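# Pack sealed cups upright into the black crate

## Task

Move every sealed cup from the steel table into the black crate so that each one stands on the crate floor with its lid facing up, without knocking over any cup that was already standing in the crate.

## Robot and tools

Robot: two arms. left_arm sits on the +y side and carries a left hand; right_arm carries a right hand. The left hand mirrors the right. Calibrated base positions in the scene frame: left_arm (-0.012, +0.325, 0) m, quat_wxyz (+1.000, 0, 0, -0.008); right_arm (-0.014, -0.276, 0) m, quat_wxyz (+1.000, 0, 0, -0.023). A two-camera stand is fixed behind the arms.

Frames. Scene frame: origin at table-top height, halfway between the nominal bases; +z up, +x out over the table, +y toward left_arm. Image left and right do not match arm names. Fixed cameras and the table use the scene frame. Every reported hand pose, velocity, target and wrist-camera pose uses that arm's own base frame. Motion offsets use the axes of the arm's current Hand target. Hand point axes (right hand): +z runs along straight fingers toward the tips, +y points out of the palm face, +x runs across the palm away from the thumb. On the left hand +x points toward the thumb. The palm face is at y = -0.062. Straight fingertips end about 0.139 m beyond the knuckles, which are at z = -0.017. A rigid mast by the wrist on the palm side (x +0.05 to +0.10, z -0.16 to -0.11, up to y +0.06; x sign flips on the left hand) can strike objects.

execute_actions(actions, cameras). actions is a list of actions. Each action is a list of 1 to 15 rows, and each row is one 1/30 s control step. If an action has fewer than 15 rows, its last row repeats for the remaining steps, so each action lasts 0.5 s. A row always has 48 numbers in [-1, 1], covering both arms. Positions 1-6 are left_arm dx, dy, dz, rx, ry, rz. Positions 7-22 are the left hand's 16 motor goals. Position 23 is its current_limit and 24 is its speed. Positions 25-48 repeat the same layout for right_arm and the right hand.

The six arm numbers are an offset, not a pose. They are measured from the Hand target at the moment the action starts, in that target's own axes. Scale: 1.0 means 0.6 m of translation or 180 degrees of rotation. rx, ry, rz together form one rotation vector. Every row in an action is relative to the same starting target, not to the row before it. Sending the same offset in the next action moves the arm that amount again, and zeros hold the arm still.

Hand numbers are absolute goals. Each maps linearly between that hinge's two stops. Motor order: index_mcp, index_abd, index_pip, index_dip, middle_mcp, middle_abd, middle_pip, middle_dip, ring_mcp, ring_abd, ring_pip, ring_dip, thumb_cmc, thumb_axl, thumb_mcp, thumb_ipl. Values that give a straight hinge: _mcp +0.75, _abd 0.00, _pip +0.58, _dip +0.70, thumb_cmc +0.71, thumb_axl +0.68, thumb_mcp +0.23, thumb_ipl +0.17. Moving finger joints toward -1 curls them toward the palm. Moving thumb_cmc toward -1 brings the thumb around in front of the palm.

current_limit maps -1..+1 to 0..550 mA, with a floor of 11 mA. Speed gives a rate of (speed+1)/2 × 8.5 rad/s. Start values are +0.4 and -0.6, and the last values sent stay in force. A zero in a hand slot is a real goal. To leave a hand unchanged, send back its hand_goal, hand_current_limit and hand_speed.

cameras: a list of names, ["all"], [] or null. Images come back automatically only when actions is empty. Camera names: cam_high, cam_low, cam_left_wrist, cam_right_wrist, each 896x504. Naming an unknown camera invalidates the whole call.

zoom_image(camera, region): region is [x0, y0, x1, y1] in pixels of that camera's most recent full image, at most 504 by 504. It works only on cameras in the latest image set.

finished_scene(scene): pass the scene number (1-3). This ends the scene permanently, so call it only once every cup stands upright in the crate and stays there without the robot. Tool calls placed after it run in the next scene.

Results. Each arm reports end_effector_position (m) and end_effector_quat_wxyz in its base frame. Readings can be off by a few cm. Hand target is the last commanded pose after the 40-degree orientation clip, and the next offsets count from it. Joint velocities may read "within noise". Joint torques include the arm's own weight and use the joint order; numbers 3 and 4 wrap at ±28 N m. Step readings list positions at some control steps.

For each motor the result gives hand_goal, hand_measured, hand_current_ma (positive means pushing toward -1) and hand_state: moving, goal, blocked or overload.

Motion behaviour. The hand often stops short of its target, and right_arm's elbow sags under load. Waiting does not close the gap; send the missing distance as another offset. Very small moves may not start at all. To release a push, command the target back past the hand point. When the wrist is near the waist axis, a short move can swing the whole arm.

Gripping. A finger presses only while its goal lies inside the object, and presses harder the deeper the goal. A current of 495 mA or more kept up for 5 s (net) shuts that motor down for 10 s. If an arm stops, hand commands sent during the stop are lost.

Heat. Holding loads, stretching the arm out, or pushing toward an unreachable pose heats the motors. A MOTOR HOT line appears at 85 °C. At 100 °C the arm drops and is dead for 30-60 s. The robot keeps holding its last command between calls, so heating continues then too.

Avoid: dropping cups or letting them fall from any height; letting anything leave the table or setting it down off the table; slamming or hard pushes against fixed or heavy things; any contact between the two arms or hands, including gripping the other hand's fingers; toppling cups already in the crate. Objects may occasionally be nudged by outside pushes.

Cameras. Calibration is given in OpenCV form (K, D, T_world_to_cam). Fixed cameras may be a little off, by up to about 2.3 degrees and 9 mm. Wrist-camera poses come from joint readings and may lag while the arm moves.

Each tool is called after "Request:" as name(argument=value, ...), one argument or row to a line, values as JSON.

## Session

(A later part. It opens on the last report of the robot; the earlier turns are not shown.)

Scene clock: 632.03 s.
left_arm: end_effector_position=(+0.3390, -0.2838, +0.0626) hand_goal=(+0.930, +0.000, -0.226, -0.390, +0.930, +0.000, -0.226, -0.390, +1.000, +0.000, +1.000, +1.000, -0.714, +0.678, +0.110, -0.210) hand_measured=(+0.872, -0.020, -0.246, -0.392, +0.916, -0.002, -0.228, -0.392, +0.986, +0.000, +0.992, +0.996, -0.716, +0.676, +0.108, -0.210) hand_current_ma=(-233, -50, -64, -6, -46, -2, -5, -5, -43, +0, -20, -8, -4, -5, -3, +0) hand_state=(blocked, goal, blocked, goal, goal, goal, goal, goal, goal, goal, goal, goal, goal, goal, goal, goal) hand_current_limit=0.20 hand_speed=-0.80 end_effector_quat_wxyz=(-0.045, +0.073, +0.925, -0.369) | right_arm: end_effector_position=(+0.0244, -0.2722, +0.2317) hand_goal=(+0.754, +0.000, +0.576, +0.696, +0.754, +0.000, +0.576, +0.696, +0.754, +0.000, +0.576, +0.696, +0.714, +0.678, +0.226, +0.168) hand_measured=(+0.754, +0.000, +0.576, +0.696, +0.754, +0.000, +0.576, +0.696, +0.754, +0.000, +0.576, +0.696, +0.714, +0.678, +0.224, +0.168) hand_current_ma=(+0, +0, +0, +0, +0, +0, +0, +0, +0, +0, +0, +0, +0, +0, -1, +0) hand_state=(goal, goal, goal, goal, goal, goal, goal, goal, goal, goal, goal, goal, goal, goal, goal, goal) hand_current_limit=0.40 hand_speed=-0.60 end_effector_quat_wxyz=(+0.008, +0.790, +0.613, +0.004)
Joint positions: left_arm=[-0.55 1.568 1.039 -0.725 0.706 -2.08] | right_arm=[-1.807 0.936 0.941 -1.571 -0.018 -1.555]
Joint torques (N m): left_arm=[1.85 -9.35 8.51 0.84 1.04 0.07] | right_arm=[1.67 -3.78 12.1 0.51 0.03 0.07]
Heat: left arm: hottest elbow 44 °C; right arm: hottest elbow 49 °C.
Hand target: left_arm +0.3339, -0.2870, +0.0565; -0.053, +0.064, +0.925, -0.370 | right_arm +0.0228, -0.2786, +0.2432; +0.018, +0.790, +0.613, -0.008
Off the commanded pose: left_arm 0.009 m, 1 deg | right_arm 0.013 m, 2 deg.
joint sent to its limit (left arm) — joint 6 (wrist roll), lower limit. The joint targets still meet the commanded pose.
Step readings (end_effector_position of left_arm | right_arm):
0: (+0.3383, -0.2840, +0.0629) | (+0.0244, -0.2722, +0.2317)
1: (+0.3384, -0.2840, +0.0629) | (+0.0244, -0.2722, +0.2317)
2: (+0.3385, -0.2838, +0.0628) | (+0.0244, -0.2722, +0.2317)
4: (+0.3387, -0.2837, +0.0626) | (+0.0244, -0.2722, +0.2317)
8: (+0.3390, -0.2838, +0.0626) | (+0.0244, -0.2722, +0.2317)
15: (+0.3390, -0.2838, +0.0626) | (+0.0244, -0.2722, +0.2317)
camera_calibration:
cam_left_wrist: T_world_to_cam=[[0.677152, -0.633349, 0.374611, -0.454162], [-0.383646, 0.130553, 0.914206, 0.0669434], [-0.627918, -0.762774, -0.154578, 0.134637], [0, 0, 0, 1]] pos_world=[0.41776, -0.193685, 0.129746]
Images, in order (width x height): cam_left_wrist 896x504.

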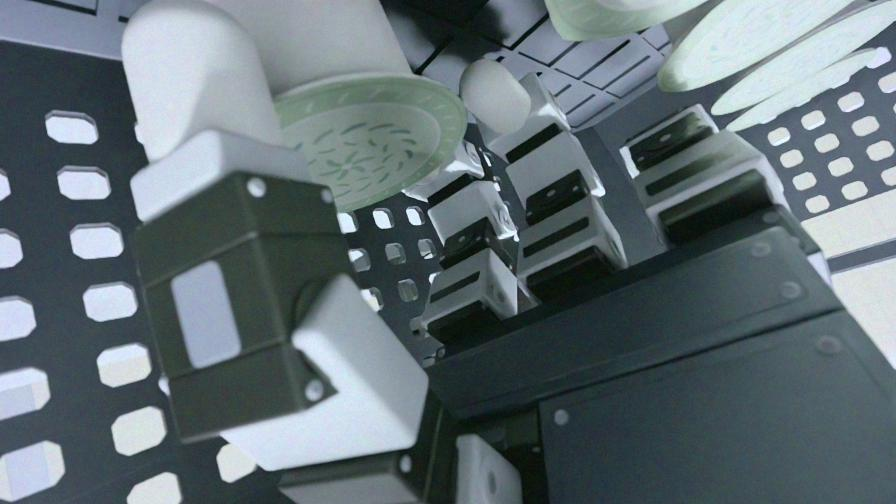

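Request:
execute_actions(
  actions=[
    [[-0.015,0,0,0,0,0,0.93,0,-0.19,-0.36,0.93,0,-0.19,-0.36,1.0,0,1.0,1.0,-0.714,0.678,0.15,-0.19,0.2,-0.8,0,0,0,0,0,0,0.754,0,0.576,0.696,0.754,0,0.576,0.696,0.754,0,0.576,0.696,0.714,0.678,0.226,0.168,0.4,-0.6]],
  ],
  cameras=["cam_left_wrist","cam_high"],
)

Request:
zoom_image(
  camera="cam_high",
  region=[370, 120, 540, 260],
)

Scene clock: 641.70 s.
left_arm: end_effector_position=(+0.3393, -0.2819, +0.0572) hand_goal=(+0.930, +0.000, -0.190, -0.360, +0.930, +0.000, -0.190, -0.360, +1.000, +0.000, +1.000, +1.000, -0.714, +0.678, +0.150, -0.190) hand_measured=(+0.900, -0.020, -0.204, -0.362, +0.916, -0.002, -0.192, -0.362, +0.986, +0.000, +0.992, +0.996, -0.716, +0.676, +0.142, -0.192) hand_current_ma=(-104, -54, -39, -5, -45, -2, -5, -5, -41, +0, -20, -8, -4, -5, -24, -6) hand_state=(blocked, blocked, goal, goal, goal, goal, goal, goal, goal, goal, goal, goal, goal, goal, goal, goal) hand_current_limit=0.20 hand_speed=-0.80 end_effector_quat_wxyz=(-0.050, +0.069, +0.926, -0.367) | right_arm: end_effector_position=(+0.0244, -0.2722, +0.2317) hand_goal=(+0.754, +0.000, +0.576, +0.696, +0.754, +0.000, +0.576, +0.696, +0.754, +0.000, +0.576, +0.696, +0.714, +0.678, +0.226, +0.168) hand_measured=(+0.754, +0.000, +0.576, +0.696, +0.754, +0.000, +0.576, +0.696, +0.754, +0.000, +0.576, +0.696, +0.714, +0.678, +0.224, +0.168) hand_current_ma=(+0, +0, +0, +0, +0, +0, +0, +0, +0, +0, +0, +0, +0, +0, -1, +0) hand_state=(goal, goal, goal, goal, goal, goal, goal, goal, goal, goal, goal, goal, goal, goal, goal, goal) hand_current_limit=0.40 hand_speed=-0.60 end_effector_quat_wxyz=(+0.008, +0.790, +0.613, +0.004)
Joint positions: left_arm=[-0.545 1.582 1.039 -0.725 0.708 -2.08] | right_arm=[-1.807 0.936 0.941 -1.571 -0.018 -1.555]
Joint torques (N m): left_arm=[2.02 -8.88 10.1 0.64 0.94 0.06] | right_arm=[1.67 -3.78 12.1 0.51 0.03 0.07]
Heat: left arm: hottest elbow 44 °C; right arm: hottest elbow 49 °C.
Hand target: left_arm +0.3428, -0.2884, +0.0561; -0.053, +0.064, +0.925, -0.370 | right_arm +0.0228, -0.2786, +0.2432; +0.018, +0.790, +0.613, -0.008
Off the commanded pose: left_arm 0.007 m, 1 deg | right_arm 0.013 m, 2 deg.
joint sent to its limit (left arm) — joint 6 (wrist roll), lower limit. The joint targets still meet the commanded pose.
Step readings (end_effector_position of left_arm | right_arm):
0: (+0.3390, -0.2838, +0.0626) | (+0.0244, -0.2722, +0.2317)
1: (+0.3390, -0.2838, +0.0626) | (+0.0244, -0.2722, +0.2317)
2: (+0.3389, -0.2837, +0.0623) | (+0.0244, -0.2722, +0.2317)
4: (+0.3390, -0.2834, +0.0613) | (+0.0244, -0.2722, +0.2317)
8: (+0.3393, -0.2822, +0.0582) | (+0.0244, -0.2722, +0.2317)
15: (+0.3393, -0.2819, +0.0572) | (+0.0244, -0.2722, +0.2317)
camera_calibration:
cam_left_wrist: T_world_to_cam=[[0.684543, -0.632278, 0.362801, -0.452717], [-0.372601, 0.124284, 0.919632, 0.0658963], [-0.626553, -0.764708, -0.15051, 0.134231], [0, 0, 0, 1]] pos_world=[0.41856, -0.191786, 0.123849]
Images, in order (width x height): cam_high 896x504, cam_left_wrist 896x504.

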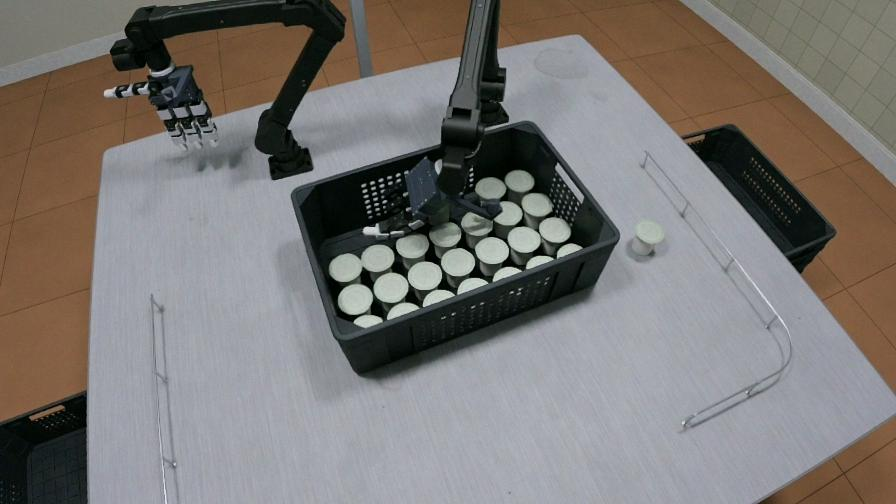

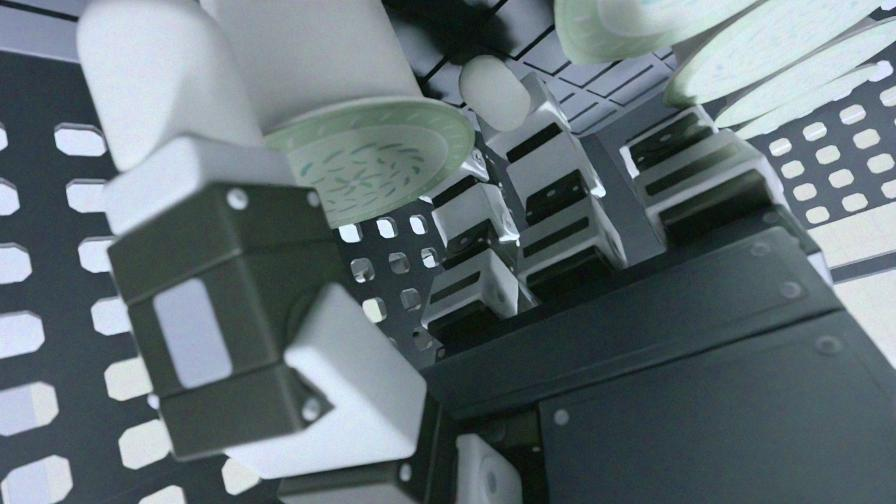

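Scaled by 2.965 from the camera's 896x504 image, which has a finer 1280x720 frame.

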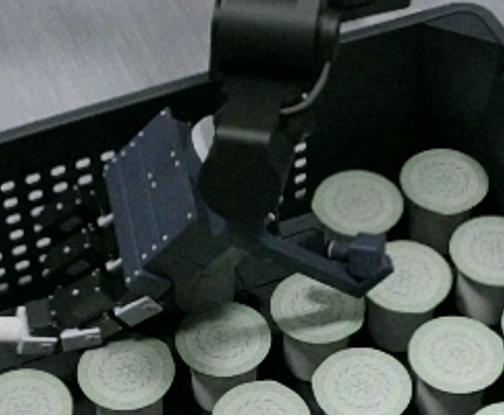

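Request:
execute_actions(
  actions=[
    [[0,0,0,0,0,0,0.86,0,-0.1,-0.25,0.86,0,-0.1,-0.25,1.0,0,1.0,1.0,-0.714,0.678,0.26,-0.18,0.1,-0.8,0,0,0,0,0,0,0.754,0,0.576,0.696,0.754,0,0.576,0.696,0.754,0,0.576,0.696,0.714,0.678,0.226,0.168,0.4,-0.6]],
  ],
  cameras=["cam_left_wrist"],
)

Scene clock: 664.47 s.
left_arm: end_effector_position=(+0.3395, -0.2822, +0.0573) hand_goal=(+0.860, +0.000, -0.100, -0.250, +0.860, +0.000, -0.100, -0.250, +1.000, +0.000, +1.000, +1.000, -0.714, +0.678, +0.260, -0.180) hand_measured=(+0.850, -0.020, -0.112, -0.252, +0.856, -0.002, -0.102, -0.252, +0.986, +0.000, +0.992, +0.996, -0.716, +0.676, +0.252, -0.182) hand_current_ma=(-29, -54, -30, -6, -9, -2, -6, -5, -41, +0, -20, -8, -4, -5, -29, -6) hand_state=(goal, blocked, goal, goal, goal, goal, goal, goal, goal, goal, goal, goal, goal, goal, goal, goal) hand_current_limit=0.10 hand_speed=-0.80 end_effector_quat_wxyz=(-0.049, +0.069, +0.926, -0.368) | right_arm: end_effector_position=(+0.0244, -0.2722, +0.2317) hand_goal=(+0.754, +0.000, +0.576, +0.696, +0.754, +0.000, +0.576, +0.696, +0.754, +0.000, +0.576, +0.696, +0.714, +0.678, +0.226, +0.168) hand_measured=(+0.754, +0.000, +0.576, +0.696, +0.754, +0.000, +0.576, +0.696, +0.754, +0.000, +0.576, +0.696, +0.714, +0.678, +0.224, +0.168) hand_current_ma=(+0, +0, +0, +0, +0, +0, +0, +0, +0, +0, +0, +0, +0, +0, -1, +0) hand_state=(goal, goal, goal, goal, goal, goal, goal, goal, goal, goal, goal, goal, goal, goal, goal, goal) hand_current_limit=0.40 hand_speed=-0.60 end_effector_quat_wxyz=(+0.008, +0.790, +0.613, +0.004)
Joint positions: left_arm=[-0.545 1.582 1.039 -0.724 0.709 -2.08] | right_arm=[-1.807 0.936 0.941 -1.571 -0.018 -1.555]
Joint torques (N m): left_arm=[2.02 -9 10.13 0.69 0.88 0.05] | right_arm=[1.73 -3.84 12.1 0.5 0.03 0.08]
Heat: left arm: hottest elbow 44 °C; right arm: hottest elbow 49 °C.
Hand target: left_arm +0.3428, -0.2884, +0.0561; -0.053, +0.064, +0.925, -0.370 | right_arm +0.0228, -0.2786, +0.2432; +0.018, +0.790, +0.613, -0.008
Off the commanded pose: left_arm 0.007 m, 1 deg | right_arm 0.013 m, 2 deg.
joint sent to its limit (left arm) — joint 6 (wrist roll), lower limit. The joint targets still meet the commanded pose.
Step readings (end_effector_position of left_arm | right_arm):
0: (+0.3393, -0.2819, +0.0572) | (+0.0244, -0.2722, +0.2317)
1: (+0.3393, -0.2819, +0.0572) | (+0.0244, -0.2722, +0.2317)
2: (+0.3393, -0.2819, +0.0572) | (+0.0244, -0.2722, +0.2317)
4: (+0.3394, -0.2821, +0.0572) | (+0.0244, -0.2722, +0.2317)
8: (+0.3395, -0.2822, +0.0573) | (+0.0244, -0.2722, +0.2317)
15: (+0.3395, -0.2822, +0.0573) | (+0.0244, -0.2722, +0.2317)
camera_calibration:
cam_left_wrist: T_world_to_cam=[[0.684121, -0.632032, 0.364026, -0.452907], [-0.373199, 0.125483, 0.919226, 0.0665274], [-0.626659, -0.764716, -0.150028, 0.134186], [0, 0, 0, 1]] pos_world=[0.41876, -0.191985, 0.123848]
Images, in order (width x height): cam_left_wrist 896x504.

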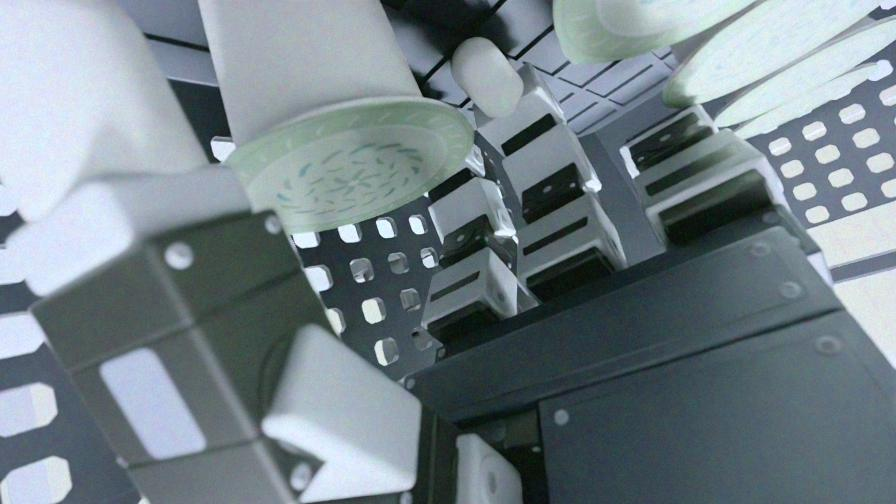

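Request:
execute_actions(
  actions=[
    [[-0.007,-0.0236,-0.0236,0,0,0,0.86,0,-0.06,-0.21,0.86,0,-0.06,-0.21,1.0,0,1.0,1.0,-0.714,0.678,0.26,-0.17,0.1,-0.8,0,0,0,0,0,0,0.754,0,0.576,0.696,0.754,0,0.576,0.696,0.754,0,0.576,0.696,0.714,0.678,0.226,0.168,0.4,-0.6]],
    [[0,-0.0295,-0.0295,0,0,0,0.86,0,0,-0.17,0.86,0,0,-0.17,1.0,0,1.0,1.0,-0.714,0.678,0.26,-0.17,0.1,-0.8,0,0,0,0,0,0,0.754,0,0.576,0.696,0.754,0,0.576,0.696,0.754,0,0.576,0.696,0.714,0.678,0.226,0.168,0.4,-0.6]],
  ],
  cameras=["cam_left_wrist"],
)

Scene clock: 674.17 s.
left_arm: end_effector_position=(+0.3390, -0.2798, +0.0757) hand_goal=(+0.860, +0.000, +0.000, -0.170, +0.860, +0.000, +0.000, -0.170, +1.000, +0.000, +1.000, +1.000, -0.714, +0.678, +0.260, -0.170) hand_measured=(+0.836, -0.032, -0.010, -0.174, +0.856, -0.002, -0.004, -0.172, +0.990, +0.000, +0.992, +0.996, -0.716, +0.676, +0.252, -0.172) hand_current_ma=(-83, -92, -24, -10, -11, -2, -7, -5, -30, +0, -20, -8, -4, -5, -29, -7) hand_state=(blocked, blocked, goal, goal, goal, goal, goal, goal, goal, goal, goal, goal, goal, goal, goal, goal) hand_current_limit=0.10 hand_speed=-0.80 end_effector_quat_wxyz=(-0.069, +0.059, +0.930, -0.357) | right_arm: end_effector_position=(+0.0244, -0.2722, +0.2317) hand_goal=(+0.754, +0.000, +0.576, +0.696, +0.754, +0.000, +0.576, +0.696, +0.754, +0.000, +0.576, +0.696, +0.714, +0.678, +0.226, +0.168) hand_measured=(+0.754, +0.000, +0.576, +0.696, +0.754, +0.000, +0.576, +0.696, +0.754, +0.000, +0.576, +0.696, +0.714, +0.678, +0.224, +0.168) hand_current_ma=(+0, +0, +0, +0, +0, +0, +0, +0, +0, +0, +0, +0, +0, +0, -1, +0) hand_state=(goal, goal, goal, goal, goal, goal, goal, goal, goal, goal, goal, goal, goal, goal, goal, goal) hand_current_limit=0.40 hand_speed=-0.60 end_effector_quat_wxyz=(+0.008, +0.790, +0.613, +0.004)
Joint positions: left_arm=[-0.541 1.582 1.096 -0.831 0.707 -2.08] | right_arm=[-1.807 0.936 0.941 -1.571 -0.018 -1.555]
Joint torques (N m): left_arm=[2.02 -12.45 12.05 0.09 0.97 0.03] | right_arm=[1.73 -3.78 12.11 0.51 0.04 0.07]
Heat: left arm: hottest elbow 45 °C; right arm: hottest elbow 49 °C.
Hand target: left_arm +0.3491, -0.2905, +0.1008; -0.053, +0.065, +0.925, -0.370 | right_arm +0.0228, -0.2786, +0.2432; +0.018, +0.790, +0.613, -0.008
Off the commanded pose: left_arm 0.029 m, 2 deg | right_arm 0.013 m, 2 deg.
joint sent to its limit (left arm) — joint 6 (wrist roll), lower limit. The joint targets still meet the commanded pose.
Step readings (end_effector_position of left_arm | right_arm):
0: (+0.3395, -0.2822, +0.0573) | (+0.0244, -0.2722, +0.2317)
1: (+0.3395, -0.2822, +0.0573) | (+0.0244, -0.2722, +0.2317)
2: (+0.3393, -0.2821, +0.0572) | (+0.0244, -0.2722, +0.2317)
4: (+0.3394, -0.2815, +0.0585) | (+0.0244, -0.2722, +0.2317)
8: (+0.3393, -0.2811, +0.0617) | (+0.0244, -0.2722, +0.2317)
15: (+0.3391, -0.2810, +0.0631) | (+0.0244, -0.2722, +0.2317)
16: (+0.3391, -0.2809, +0.0632) | (+0.0244, -0.2722, +0.2317)
17: (+0.3391, -0.2803, +0.0641) | (+0.0244, -0.2722, +0.2317)
19: (+0.3390, -0.2791, +0.0668) | (+0.0244, -0.2722, +0.2317)
23: (+0.3393, -0.2798, +0.0735) | (+0.0244, -0.2722, +0.2317)
30: (+0.3390, -0.2798, +0.0756) | (+0.0244, -0.2722, +0.2317)
camera_calibration:
cam_left_wrist: T_world_to_cam=[[0.700834, -0.638508, 0.318025, -0.46179], [-0.334842, 0.0991891, 0.937039, 0.0273477], [-0.629851, -0.763197, -0.144284, 0.139514], [0, 0, 0, 1]] pos_world=[0.420668, -0.191092, 0.141365]
Images, in order (width x height): cam_left_wrist 896x504.

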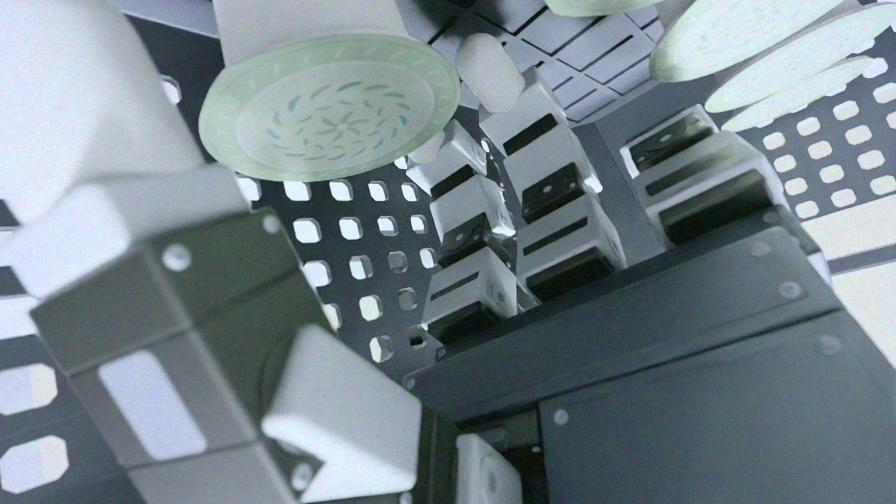

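Request:
execute_actions(
  actions=[
    [[-0.0067,-0.0354,-0.0354,0,0,0,0.84,0,0.05,-0.12,0.84,0,0.05,-0.12,1.0,0,1.0,1.0,-0.714,0.678,0.26,-0.17,0.1,-0.8,0,0,0,0,0,0,0.754,0,0.576,0.696,0.754,0,0.576,0.696,0.754,0,0.576,0.696,0.714,0.678,0.226,0.168,0.4,-0.6]],
    [[-0.0067,-0.0354,-0.0354,0,0,0,0.82,0,0.08,-0.05,0.82,0,0.08,-0.05,1.0,0,1.0,1.0,-0.714,0.678,0.26,-0.17,0.1,-0.8,0,0,0,0,0,0,0.754,0,0.576,0.696,0.754,0,0.576,0.696,0.754,0,0.576,0.696,0.714,0.678,0.226,0.168,0.4,-0.6]],
  ],
  cameras=["cam_left_wrist","cam_high"],
)

Scene clock: 708.17 s.
left_arm: end_effector_position=(+0.3450, -0.2846, +0.1349) hand_goal=(+0.820, +0.000, +0.080, -0.050, +0.820, +0.000, +0.080, -0.050, +1.000, +0.000, +1.000, +1.000, -0.714, +0.678, +0.260, -0.170) hand_measured=(+0.810, -0.004, +0.076, -0.052, +0.816, -0.002, +0.076, -0.052, +0.990, +0.000, +0.992, +0.996, -0.716, +0.676, +0.252, -0.172) hand_current_ma=(-26, -8, -7, -5, -11, -2, -7, -5, -30, +0, -20, -8, -4, -5, -29, -7) hand_state=(goal, goal, goal, goal, goal, goal, goal, goal, goal, goal, goal, goal, goal, goal, goal, goal) hand_current_limit=0.10 hand_speed=-0.80 end_effector_quat_wxyz=(-0.077, +0.057, +0.929, -0.357) | right_arm: end_effector_position=(+0.0244, -0.2722, +0.2317) hand_goal=(+0.754, +0.000, +0.576, +0.696, +0.754, +0.000, +0.576, +0.696, +0.754, +0.000, +0.576, +0.696, +0.714, +0.678, +0.226, +0.168) hand_measured=(+0.754, +0.000, +0.576, +0.696, +0.754, +0.000, +0.576, +0.696, +0.754, +0.000, +0.576, +0.696, +0.714, +0.678, +0.224, +0.168) hand_current_ma=(+0, +0, +0, +0, +0, +0, +0, +0, +0, +0, +0, +0, +0, +0, -1, +0) hand_state=(goal, goal, goal, goal, goal, goal, goal, goal, goal, goal, goal, goal, goal, goal, goal, goal) hand_current_limit=0.40 hand_speed=-0.60 end_effector_quat_wxyz=(+0.008, +0.790, +0.613, +0.004)
Joint positions: left_arm=[-0.54 1.548 1.223 -1.006 0.715 -2.08] | right_arm=[-1.807 0.936 0.941 -1.571 -0.018 -1.555]
Joint torques (N m): left_arm=[2.37 -11.99 13.3 0.29 0.66 0.08] | right_arm=[1.67 -3.78 12.1 0.51 0.03 0.08]
Heat: left arm: hottest elbow 46 °C; right arm: hottest elbow 49 °C.
Hand target: left_arm +0.3599, -0.2934, +0.1605; -0.053, +0.064, +0.925, -0.370 | right_arm +0.0228, -0.2786, +0.2432; +0.018, +0.790, +0.613, -0.008
Off the commanded pose: left_arm 0.031 m, 3 deg | right_arm 0.013 m, 2 deg.
Step readings (end_effector_position of left_arm | right_arm):
0: (+0.3389, -0.2798, +0.0757) | (+0.0244, -0.2722, +0.2317)
1: (+0.3391, -0.2799, +0.0760) | (+0.0244, -0.2722, +0.2317)
2: (+0.3390, -0.2795, +0.0772) | (+0.0244, -0.2722, +0.2317)
4: (+0.3393, -0.2789, +0.0816) | (+0.0244, -0.2722, +0.2317)
8: (+0.3400, -0.2808, +0.0959) | (+0.0244, -0.2722, +0.2317)
15: (+0.3409, -0.2820, +0.1069) | (+0.0244, -0.2722, +0.2317)
16: (+0.3407, -0.2819, +0.1070) | (+0.0244, -0.2722, +0.2317)
17: (+0.3405, -0.2816, +0.1083) | (+0.0244, -0.2722, +0.2317)
19: (+0.3402, -0.2810, +0.1126) | (+0.0244, -0.2722, +0.2317)
23: (+0.3434, -0.2835, +0.1262) | (+0.0244, -0.2722, +0.2317)
30: (+0.3458, -0.2851, +0.1349) | (+0.0244, -0.2722, +0.2317)
camera_calibration:
cam_left_wrist: T_world_to_cam=[[0.705156, -0.639629, 0.305988, -0.488046], [-0.319364, 0.0987803, 0.94247, -0.0318146], [-0.633057, -0.76231, -0.134619, 0.148147], [0, 0, 0, 1]] pos_world=[0.427774, -0.196092, 0.199264]
Images, in order (width x height): cam_high 896x504, cam_left_wrist 896x504.

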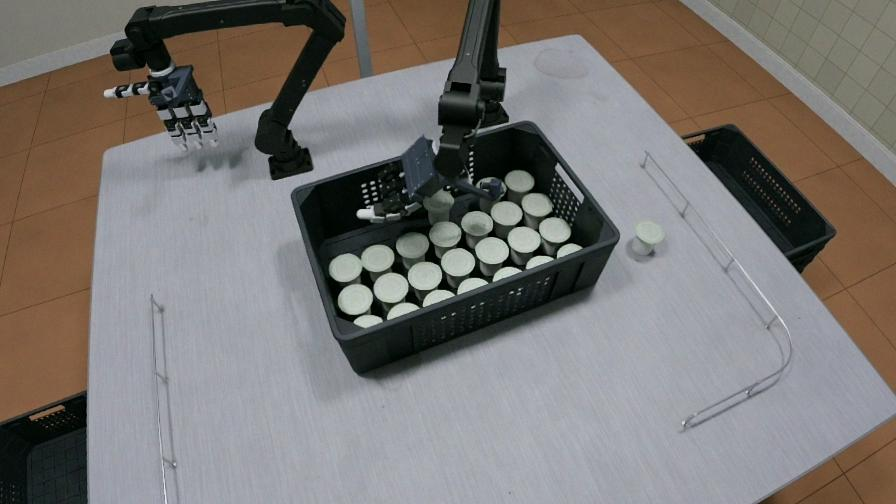

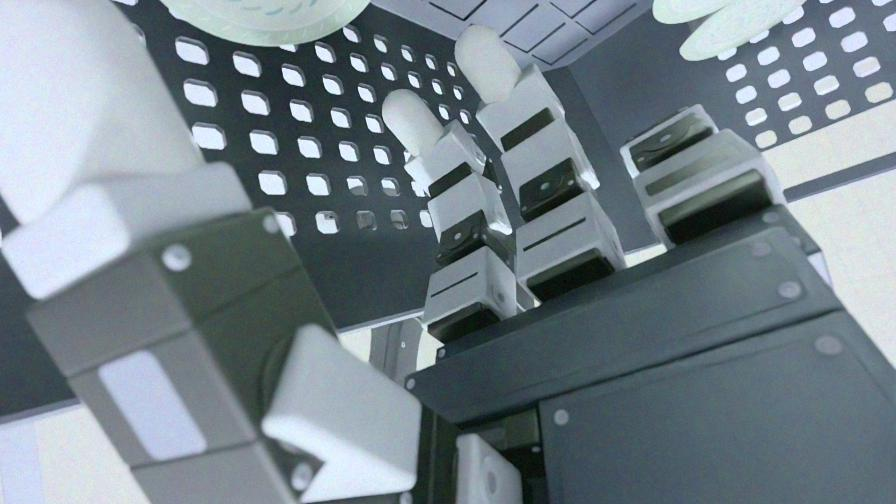

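Request:
execute_actions(
  actions=[
    [[-0.0033,-0.0589,-0.0589,0,0,0,0.7,0,0.2,0.2,0.7,0,0.2,0.2,1.0,0,1.0,1.0,-0.714,0.678,0.28,-0.17,0.1,-0.8,0,0,0,0,0,0,0.754,0,0.576,0.696,0.754,0,0.576,0.696,0.754,0,0.576,0.696,0.714,0.678,0.226,0.168,0.4,-0.6]],
    [[0,-0.0707,-0.0707,0,0,0,0.479,0,0.358,0.551,0.479,0,0.358,0.551,1.0,0,1.0,1.0,-0.714,0.678,0.28,-0.17,0.1,-0.8,0,0,0,0,0,0,0.754,0,0.576,0.696,0.754,0,0.576,0.696,0.754,0,0.576,0.696,0.714,0.678,0.226,0.168,0.4,-0.6]],
    [[0.0173,0.0105,-0.1048,0,-0.0157,-0.0157,0.479,0,0.358,0.551,0.479,0,0.358,0.551,1.0,0,1.0,1.0,-0.714,0.678,0.28,-0.17,0.1,-0.8,0,0,0,0,0,0,0.754,0,0.576,0.696,0.754,0,0.576,0.696,0.754,0,0.576,0.696,0.714,0.678,0.226,0.168,0.4,-0.6]],
    [[-0.031,0.0983,-0.0983,0,-0.0275,-0.0275,0.479,0,0.358,0.551,0.479,0,0.358,0.551,0.4,0,-0.86,-0.75,-0.714,0.678,0.28,-0.17,0.2,-0.6,0,0,0,0,0,0,0.754,0,0.576,0.696,0.754,0,0.576,0.696,0.754,0,0.576,0.696,0.714,0.678,0.226,0.168,0.4,-0.6]],
    [[-0.0643,0.0951,-0.0951,0,-0.0275,-0.0275,0.479,0,0.358,0.551,0.479,0,0.358,0.551,0.4,0,-0.86,-0.75,-0.714,0.678,0.28,-0.17,0.2,-0.6,0,0,0,0,0,0,0.754,0,0.576,0.696,0.754,0,0.576,0.696,0.754,0,0.576,0.696,0.714,0.678,0.226,0.168,0.4,-0.6]],
  ],
  cameras=["cam_high"],
)

Request:
zoom_image(
  camera="cam_high",
  region=[280, 90, 640, 380],
)

Scene clock: 740.97 s.
left_arm: end_effector_position=(+0.4155, -0.0817, +0.2988) hand_goal=(+0.480, +0.000, +0.358, +0.552, +0.480, +0.000, +0.358, +0.552, +0.400, +0.000, -0.860, -0.750, -0.714, +0.678, +0.280, -0.170) hand_measured=(+0.476, -0.002, +0.356, +0.550, +0.476, -0.002, +0.356, +0.550, +0.398, +0.000, -0.852, -0.748, -0.716, +0.676, +0.272, -0.172) hand_current_ma=(-9, -5, -5, -6, -8, -2, -5, -6, -3, +0, +20, +6, -4, -5, -25, -6) hand_state=(goal, goal, goal, goal, goal, goal, goal, goal, goal, goal, goal, goal, goal, goal, goal, goal) hand_current_limit=0.20 hand_speed=-0.60 end_effector_quat_wxyz=(-0.006, -0.093, +0.927, -0.364) | right_arm: end_effector_position=(+0.0244, -0.2722, +0.2317) hand_goal=(+0.754, +0.000, +0.576, +0.696, +0.754, +0.000, +0.576, +0.696, +0.754, +0.000, +0.576, +0.696, +0.714, +0.678, +0.226, +0.168) hand_measured=(+0.754, +0.000, +0.576, +0.696, +0.754, +0.000, +0.576, +0.696, +0.754, +0.000, +0.576, +0.696, +0.714, +0.678, +0.224, +0.168) hand_current_ma=(+0, +0, +0, +0, +0, +0, +0, +0, +0, +0, +0, +0, +0, +0, -1, +0) hand_state=(goal, goal, goal, goal, goal, goal, goal, goal, goal, goal, goal, goal, goal, goal, goal, goal) hand_current_limit=0.40 hand_speed=-0.60 end_effector_quat_wxyz=(+0.008, +0.790, +0.613, +0.004)
Joint positions: left_arm=[-0.048 1.48 1.589 -1.561 0.737 -1.865] | right_arm=[-1.807 0.936 0.941 -1.571 -0.018 -1.555]
Joint torques (N m): left_arm=[1.96 -8.7 13.86 0.05 0.6 0.2] | right_arm=[1.67 -3.78 12.1 0.5 0.03 0.07]
Heat: left arm: hottest elbow 52 °C; right arm: hottest elbow 49 °C.
Hand target: left_arm +0.4286, -0.0848, +0.3134; +0.009, -0.079, +0.927, -0.367 | right_arm +0.0228, -0.2786, +0.2432; +0.018, +0.790, +0.613, -0.008
Off the commanded pose: left_arm 0.020 m, 2 deg | right_arm 0.013 m, 2 deg.
Step readings (end_effector_position of left_arm | right_arm):
0: (+0.3450, -0.2846, +0.1349) | (+0.0244, -0.2722, +0.2317)
1: (+0.3450, -0.2846, +0.1352) | (+0.0244, -0.2722, +0.2317)
2: (+0.3441, -0.2841, +0.1370) | (+0.0244, -0.2722, +0.2317)
4: (+0.3421, -0.2829, +0.1442) | (+0.0244, -0.2722, +0.2317)
8: (+0.3470, -0.2858, +0.1666) | (+0.0244, -0.2722, +0.2317)
15: (+0.3529, -0.2895, +0.1885) | (+0.0244, -0.2722, +0.2317)
16: (+0.3526, -0.2894, +0.1889) | (+0.0244, -0.2722, +0.2317)
17: (+0.3511, -0.2885, +0.1911) | (+0.0244, -0.2722, +0.2317)
19: (+0.3472, -0.2861, +0.1996) | (+0.0244, -0.2722, +0.2317)
23: (+0.3532, -0.2897, +0.2270) | (+0.0244, -0.2722, +0.2317)
30: (+0.3578, -0.2926, +0.2486) | (+0.0244, -0.2722, +0.2317)
31: (+0.3571, -0.2921, +0.2486) | (+0.0244, -0.2722, +0.2317)
32: (+0.3561, -0.2895, +0.2489) | (+0.0244, -0.2722, +0.2317)
34: (+0.3518, -0.2811, +0.2511) | (+0.0244, -0.2722, +0.2317)
38: (+0.3519, -0.2575, +0.2631) | (+0.0244, -0.2722, +0.2317)
45: (+0.3584, -0.2440, +0.2887) | (+0.0244, -0.2722, +0.2317)
46: (+0.3584, -0.2439, +0.2896) | (+0.0244, -0.2722, +0.2317)
47: (+0.3591, -0.2418, +0.2901) | (+0.0244, -0.2722, +0.2317)
49: (+0.3621, -0.2306, +0.2908) | (+0.0244, -0.2722, +0.2317)
53: (+0.3804, -0.1888, +0.2919) | (+0.0244, -0.2722, +0.2317)
60: (+0.3889, -0.1609, +0.2919) | (+0.0244, -0.2722, +0.2317)
61: (+0.3884, -0.1612, +0.2919) | (+0.0244, -0.2722, +0.2317)
62: (+0.3884, -0.1593, +0.2919) | (+0.0244, -0.2722, +0.2317)
64: (+0.3890, -0.1490, +0.2920) | (+0.0244, -0.2722, +0.2317)
68: (+0.4014, -0.1050, +0.2943) | (+0.0244, -0.2722, +0.2317)
75: (+0.4151, -0.0786, +0.3012) | (+0.0244, -0.2722, +0.2317)
Images, in order (width x height): cam_high 896x504.

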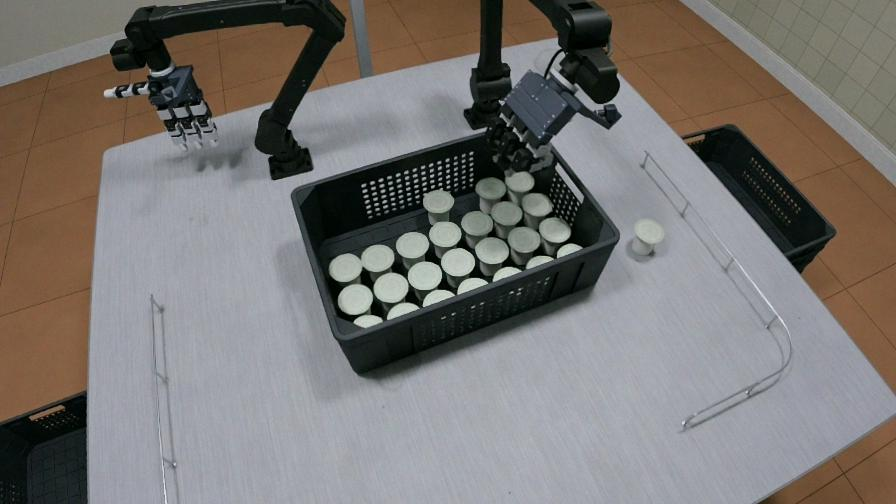

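Scaled by 1.400 from the camera's 896x504 image, which has a finer 1280x720 frame.

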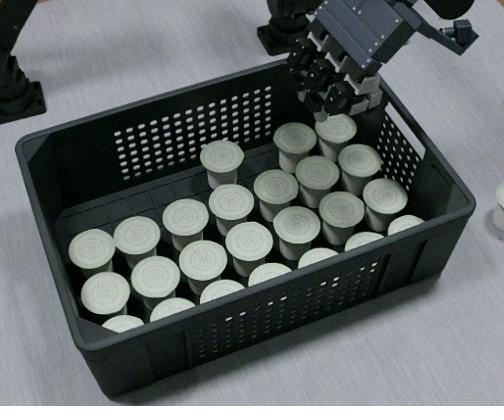

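Request:
execute_actions(
  actions=[
    [[-0.0968,0.0877,-0.0877,0,-0.0275,-0.0275,0.479,0,0.358,0.551,0.479,0,0.358,0.551,0.4,0,-0.86,-0.75,-0.714,0.678,0.28,-0.17,0.2,-0.6,0,0,0,0,0,0,0.754,0,0.576,0.696,0.754,0,0.576,0.696,0.754,0,0.576,0.696,0.714,0.678,0.226,0.168,0.4,-0.6]],
    [[-0.1112,0.0786,-0.0786,0,-0.0196,-0.0196,0.479,0,0.358,0.551,0.479,0,0.358,0.551,0.4,0,-0.86,-0.75,-0.714,0.678,0.28,-0.17,0.2,-0.6,0,0,0,0,0,0,0.754,0,0.576,0.696,0.754,0,0.576,0.696,0.754,0,0.576,0.696,0.714,0.678,0.226,0.168,0.4,-0.6]],
    [[-0.102,0.1401,0.0013,0,0,0,0.479,0,0.358,0.551,0.479,0,0.358,0.551,0.4,0,-0.86,-0.75,-0.714,0.678,0.28,-0.17,0.2,-0.6,0,0,0,0,0,0,0.754,0,0.576,0.696,0.754,0,0.576,0.696,0.754,0,0.576,0.696,0.714,0.678,0.226,0.168,0.4,-0.6]],
  ],
  cameras=["cam_high","cam_left_wrist"],
)

Scene clock: 755.77 s.
left_arm: end_effector_position=(+0.5425, +0.1571, +0.2315) hand_goal=(+0.480, +0.000, +0.358, +0.552, +0.480, +0.000, +0.358, +0.552, +0.400, +0.000, -0.860, -0.750, -0.714, +0.678, +0.280, -0.170) hand_measured=(+0.476, -0.002, +0.356, +0.550, +0.476, -0.002, +0.356, +0.550, +0.398, +0.000, -0.852, -0.748, -0.714, +0.676, +0.272, -0.172) hand_current_ma=(-9, -3, -5, -6, -8, -2, -5, -6, -2, +0, +18, +6, -1, -5, -24, -6) hand_state=(goal, goal, goal, goal, goal, goal, goal, goal, goal, goal, goal, goal, goal, goal, goal, goal) hand_current_limit=0.20 hand_speed=-0.60 end_effector_quat_wxyz=(+0.042, -0.197, +0.912, -0.358) | right_arm: end_effector_position=(+0.0244, -0.2722, +0.2317) hand_goal=(+0.754, +0.000, +0.576, +0.696, +0.754, +0.000, +0.576, +0.696, +0.754, +0.000, +0.576, +0.696, +0.714, +0.678, +0.226, +0.168) hand_measured=(+0.754, +0.000, +0.576, +0.696, +0.754, +0.000, +0.576, +0.696, +0.754, +0.000, +0.576, +0.696, +0.714, +0.678, +0.224, +0.168) hand_current_ma=(+0, +0, +0, +0, +0, +0, +0, +0, +0, +0, +0, +0, +0, +0, -1, +0) hand_state=(goal, goal, goal, goal, goal, goal, goal, goal, goal, goal, goal, goal, goal, goal, goal, goal) hand_current_limit=0.40 hand_speed=-0.60 end_effector_quat_wxyz=(+0.008, +0.790, +0.613, +0.004)
Joint positions: left_arm=[0.379 1.927 2 -1.687 0.737 -1.601] | right_arm=[-1.807 0.936 0.941 -1.571 -0.018 -1.555]
Joint torques (N m): left_arm=[1.79 -15.97 13.05 -0.02 0.57 0.19] | right_arm=[1.67 -3.78 12.11 0.51 0.03 0.08]
Heat: left arm: hottest elbow 52 °C; right arm: hottest elbow 49 °C.
Hand target: left_arm +0.5541, +0.1585, +0.2542; +0.050, -0.175, +0.915, -0.360 | right_arm +0.0228, -0.2786, +0.2432; +0.018, +0.790, +0.613, -0.008
Off the commanded pose: left_arm 0.026 m, 3 deg | right_arm 0.013 m, 2 deg.
joint sent to its limit (left arm) — joint 4 (wrist pitch), lower limit. The joint targets still meet the commanded pose.
Step readings (end_effector_position of left_arm | right_arm):
0: (+0.4155, -0.0817, +0.2988) | (+0.0244, -0.2722, +0.2317)
1: (+0.4157, -0.0815, +0.2989) | (+0.0244, -0.2722, +0.2317)
2: (+0.4169, -0.0788, +0.2994) | (+0.0244, -0.2722, +0.2317)
4: (+0.4243, -0.0684, +0.3024) | (+0.0244, -0.2722, +0.2317)
8: (+0.4480, -0.0245, +0.3038) | (+0.0244, -0.2722, +0.2317)
15: (+0.4609, +0.0043, +0.2945) | (+0.0244, -0.2722, +0.2317)
16: (+0.4613, +0.0035, +0.2943) | (+0.0244, -0.2722, +0.2317)
17: (+0.4626, +0.0050, +0.2951) | (+0.0244, -0.2722, +0.2317)
19: (+0.4722, +0.0116, +0.3004) | (+0.0244, -0.2722, +0.2317)
23: (+0.4966, +0.0511, +0.3064) | (+0.0244, -0.2722, +0.2317)
30: (+0.5061, +0.0874, +0.2955) | (+0.0244, -0.2722, +0.2317)
31: (+0.5067, +0.0865, +0.2945) | (+0.0244, -0.2722, +0.2317)
32: (+0.5084, +0.0879, +0.2927) | (+0.0244, -0.2722, +0.2317)
34: (+0.5173, +0.0930, +0.2892) | (+0.0244, -0.2722, +0.2317)
38: (+0.5317, +0.1236, +0.2673) | (+0.0244, -0.2722, +0.2317)
45: (+0.5346, +0.1608, +0.2247) | (+0.0244, -0.2722, +0.2317)
camera_calibration:
cam_left_wrist: T_world_to_cam=[[0.927028, -0.171299, 0.333581, -0.574638], [-0.353951, -0.105915, 0.929247, -0.0494036], [-0.123848, -0.979509, -0.158818, 0.386418], [0, 0, 0, 1]] pos_world=[0.563076, 0.274832, 0.298966]
Images, in order (width x height): cam_high 896x504, cam_left_wrist 896x504.

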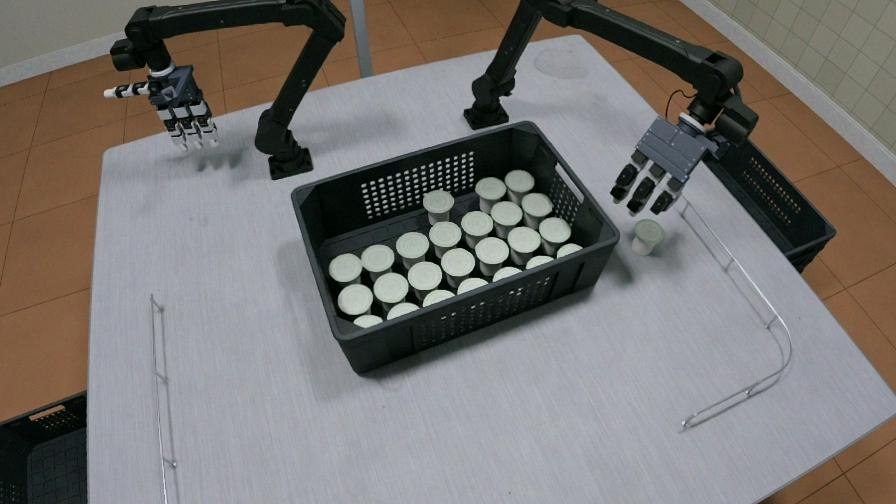

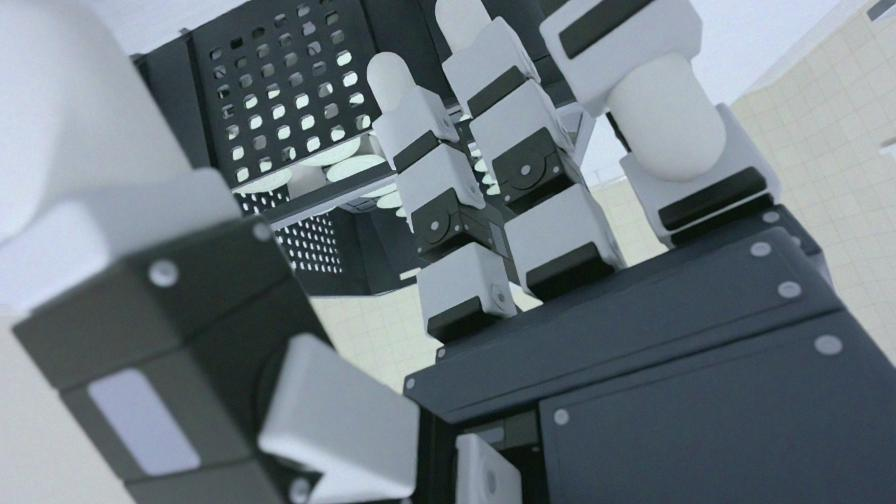

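Request:
execute_actions(
  actions=[
    [[-0.0713,0.0543,0.0871,0,0.0196,0.0196,0.479,0,0.358,0.551,0.479,0,0.358,0.551,0.4,0,-0.86,-0.75,-0.714,0.678,0.28,-0.17,0.2,-0.6,0,0,0,0,0,0,0.754,0,0.576,0.696,0.754,0,0.576,0.696,0.754,0,0.576,0.696,0.714,0.678,0.226,0.168,0.4,-0.6]],
  ],
  cameras=["cam_high","cam_left_wrist"],
)

Request:
zoom_image(
  camera="cam_high",
  region=[560, 120, 740, 280],
)

Scene clock: 769.50 s.
left_arm: end_effector_position=(+0.5831, +0.1601, +0.1704) hand_goal=(+0.480, +0.000, +0.358, +0.552, +0.480, +0.000, +0.358, +0.552, +0.400, +0.000, -0.860, -0.750, -0.714, +0.678, +0.280, -0.170) hand_measured=(+0.476, -0.002, +0.356, +0.550, +0.476, -0.002, +0.356, +0.550, +0.398, +0.000, -0.854, -0.748, -0.714, +0.676, +0.272, -0.172) hand_current_ma=(-9, -3, -5, -6, -8, -2, -5, -6, -2, +0, +18, +6, +0, -5, -24, -6) hand_state=(goal, goal, goal, goal, goal, goal, goal, goal, goal, goal, goal, goal, goal, goal, goal, goal) hand_current_limit=0.20 hand_speed=-0.60 end_effector_quat_wxyz=(+0.023, -0.156, +0.918, -0.363) | right_arm: end_effector_position=(+0.0244, -0.2722, +0.2317) hand_goal=(+0.754, +0.000, +0.576, +0.696, +0.754, +0.000, +0.576, +0.696, +0.754, +0.000, +0.576, +0.696, +0.714, +0.678, +0.226, +0.168) hand_measured=(+0.754, +0.000, +0.576, +0.696, +0.754, +0.000, +0.576, +0.696, +0.754, +0.000, +0.576, +0.696, +0.714, +0.678, +0.224, +0.168) hand_current_ma=(+0, +0, +0, +0, +0, +0, +0, +0, +0, +0, +0, +0, +0, +0, -1, +0) hand_state=(goal, goal, goal, goal, goal, goal, goal, goal, goal, goal, goal, goal, goal, goal, goal, goal) hand_current_limit=0.40 hand_speed=-0.60 end_effector_quat_wxyz=(+0.008, +0.790, +0.613, +0.004)
Joint positions: left_arm=[0.356 2.085 2.086 -1.687 0.738 -1.507] | right_arm=[-1.807 0.936 0.941 -1.571 -0.018 -1.555]
Joint torques (N m): left_arm=[2.02 -17.44 13 -0.12 0.49 0.18] | right_arm=[1.67 -3.72 12.11 0.5 0.03 0.08]
Heat: left arm: hottest elbow 51 °C; right arm: hottest elbow 49 °C.
Hand target: left_arm +0.5962, +0.1623, +0.1923; +0.033, -0.135, +0.921, -0.363 | right_arm +0.0228, -0.2786, +0.2432; +0.018, +0.790, +0.613, -0.008
Off the commanded pose: left_arm 0.026 m, 3 deg | right_arm 0.013 m, 2 deg.
joint sent to its limit (left arm) — joint 4 (wrist pitch), lower limit. The joint targets still meet the commanded pose.
Step readings (end_effector_position of left_arm | right_arm):
0: (+0.5425, +0.1571, +0.2315) | (+0.0244, -0.2722, +0.2317)
1: (+0.5427, +0.1570, +0.2316) | (+0.0244, -0.2722, +0.2317)
2: (+0.5440, +0.1574, +0.2309) | (+0.0244, -0.2722, +0.2317)
4: (+0.5531, +0.1600, +0.2286) | (+0.0244, -0.2722, +0.2317)
8: (+0.5718, +0.1622, +0.2102) | (+0.0244, -0.2722, +0.2317)
15: (+0.5797, +0.1592, +0.1687) | (+0.0244, -0.2722, +0.2317)
camera_calibration:
cam_left_wrist: T_world_to_cam=[[0.909064, -0.253161, 0.330927, -0.567356], [-0.357288, -0.0650356, 0.931727, 0.0171234], [-0.214355, -0.965236, -0.149573, 0.433656], [0, 0, 0, 1]] pos_world=[0.614837, 0.276062, 0.236662]
Images, in order (width x height): cam_high 896x504, cam_left_wrist 896x504.

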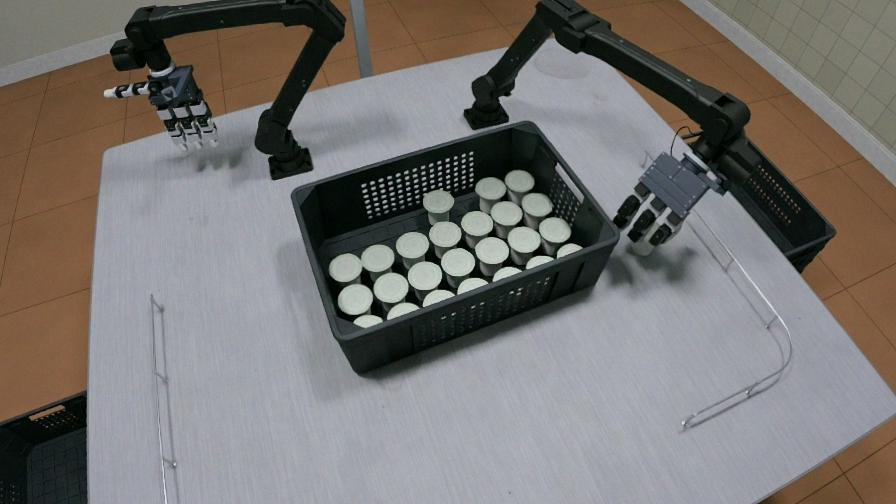

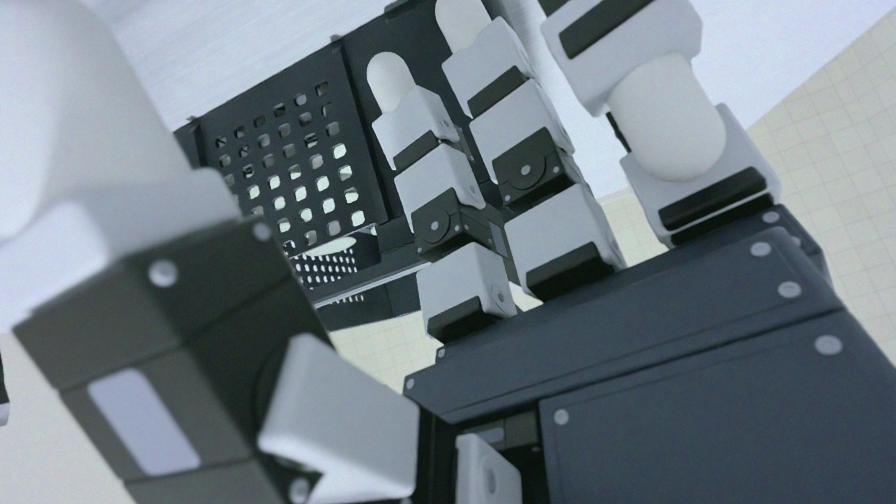

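Scaled by 2.800 from the camera's 896x504 image, which has a finer 1280x720 frame.

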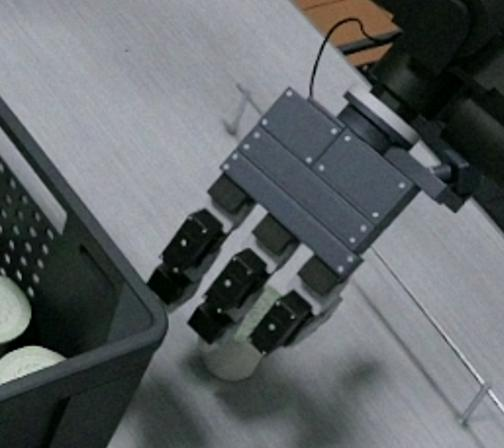

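Request:
execute_actions(
  actions=[
    [[-0.0118,0.0652,0.0762,0,0.0314,0.0314,0.479,0,0.358,0.551,0.479,0,0.358,0.551,0.4,0,-0.86,-0.75,-0.714,0.678,0.28,-0.17,0.2,-0.6,0,0,0,0,0,0,0.754,0,0.576,0.696,0.754,0,0.576,0.696,0.754,0,0.576,0.696,0.714,0.678,0.226,0.168,0.4,-0.6]],
  ],
  cameras=["cam_high","cam_left_wrist"],
)

Request:
zoom_image(
  camera="cam_left_wrist",
  region=[100, 0, 604, 340],
)

Scene clock: 787.50 s.
left_arm: end_effector_position=(+0.5972, +0.1650, +0.1327) hand_goal=(+0.480, +0.000, +0.358, +0.552, +0.480, +0.000, +0.358, +0.552, +0.400, +0.000, -0.860, -0.750, -0.714, +0.678, +0.280, -0.170) hand_measured=(+0.476, -0.002, +0.356, +0.550, +0.476, -0.002, +0.356, +0.550, +0.398, +0.000, -0.854, -0.748, -0.714, +0.676, +0.272, -0.172) hand_current_ma=(-9, -3, -5, -6, -8, -2, -5, -6, -2, +0, +18, +6, +0, -5, -24, -6) hand_state=(goal, goal, goal, goal, goal, goal, goal, goal, goal, goal, goal, goal, goal, goal, goal, goal) hand_current_limit=0.20 hand_speed=-0.60 end_effector_quat_wxyz=(+0.024, -0.086, +0.929, -0.360) | right_arm: end_effector_position=(+0.0244, -0.2722, +0.2317) hand_goal=(+0.754, +0.000, +0.576, +0.696, +0.754, +0.000, +0.576, +0.696, +0.754, +0.000, +0.576, +0.696, +0.714, +0.678, +0.226, +0.168) hand_measured=(+0.754, +0.000, +0.576, +0.696, +0.754, +0.000, +0.576, +0.696, +0.754, +0.000, +0.576, +0.696, +0.714, +0.678, +0.224, +0.168) hand_current_ma=(+0, +0, +0, +0, +0, +0, +0, +0, +0, +0, +0, +0, +0, +0, -1, +0) hand_state=(goal, goal, goal, goal, goal, goal, goal, goal, goal, goal, goal, goal, goal, goal, goal, goal) hand_current_limit=0.40 hand_speed=-0.60 end_effector_quat_wxyz=(+0.008, +0.790, +0.613, +0.004)
Joint positions: left_arm=[0.349 2.143 2.086 -1.687 0.722 -1.34] | right_arm=[-1.807 0.936 0.941 -1.571 -0.018 -1.555]
Joint torques (N m): left_arm=[1.61 -16.73 9.66 -0.21 0.46 0.2] | right_arm=[1.67 -3.78 12.1 0.5 0.03 0.07]
Heat: left arm: hottest elbow 55 °C; right arm: hottest elbow 49 °C.
Hand target: left_arm +0.6014, +0.1616, +0.1320; +0.005, -0.072, +0.927, -0.367 | right_arm +0.0228, -0.2786, +0.2432; +0.018, +0.790, +0.613, -0.008
Off the commanded pose: left_arm 0.006 m, 3 deg | right_arm 0.013 m, 2 deg.
joint sent to its limit (left arm) — joint 4 (wrist pitch), lower limit. The joint targets still meet the commanded pose.
Step readings (end_effector_position of left_arm | right_arm):
0: (+0.5831, +0.1601, +0.1704) | (+0.0244, -0.2722, +0.2317)
1: (+0.5832, +0.1603, +0.1703) | (+0.0244, -0.2722, +0.2317)
2: (+0.5839, +0.1609, +0.1700) | (+0.0244, -0.2722, +0.2317)
4: (+0.5863, +0.1624, +0.1674) | (+0.0244, -0.2722, +0.2317)
8: (+0.5914, +0.1645, +0.1565) | (+0.0244, -0.2722, +0.2317)
15: (+0.5960, +0.1649, +0.1342) | (+0.0244, -0.2722, +0.2317)
camera_calibration:
cam_left_wrist: T_world_to_cam=[[0.849473, -0.375273, 0.370899, -0.516012], [-0.410844, -0.0293822, 0.911232, 0.0862914], [-0.331063, -0.926449, -0.179138, 0.502993], [0, 0, 0, 1]] pos_world=[0.640313, 0.274887, 0.202862]
Images, in order (width x height): cam_high 896x504, cam_left_wrist 896x504.

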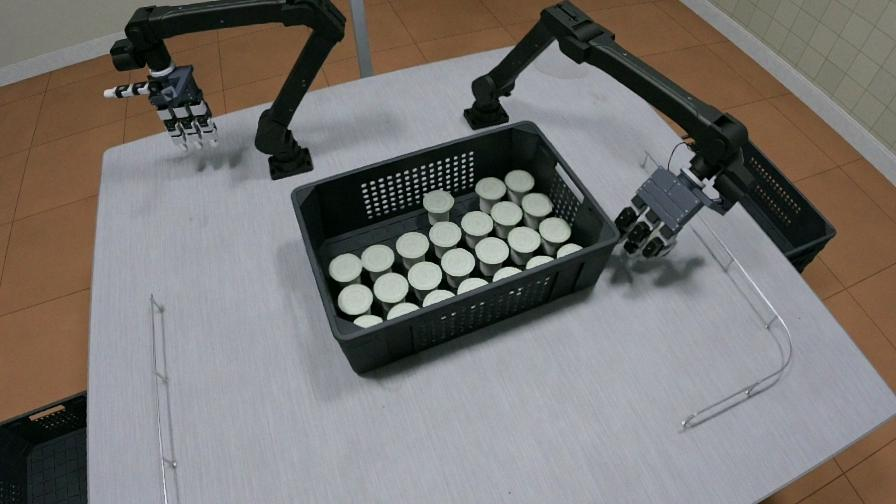

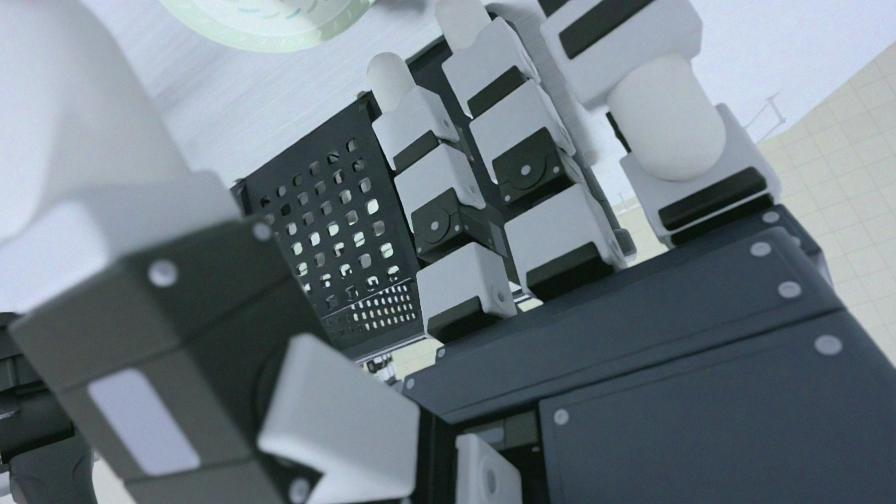

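Scaled by 1.000.

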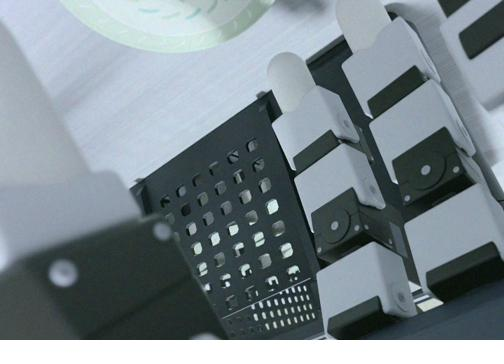

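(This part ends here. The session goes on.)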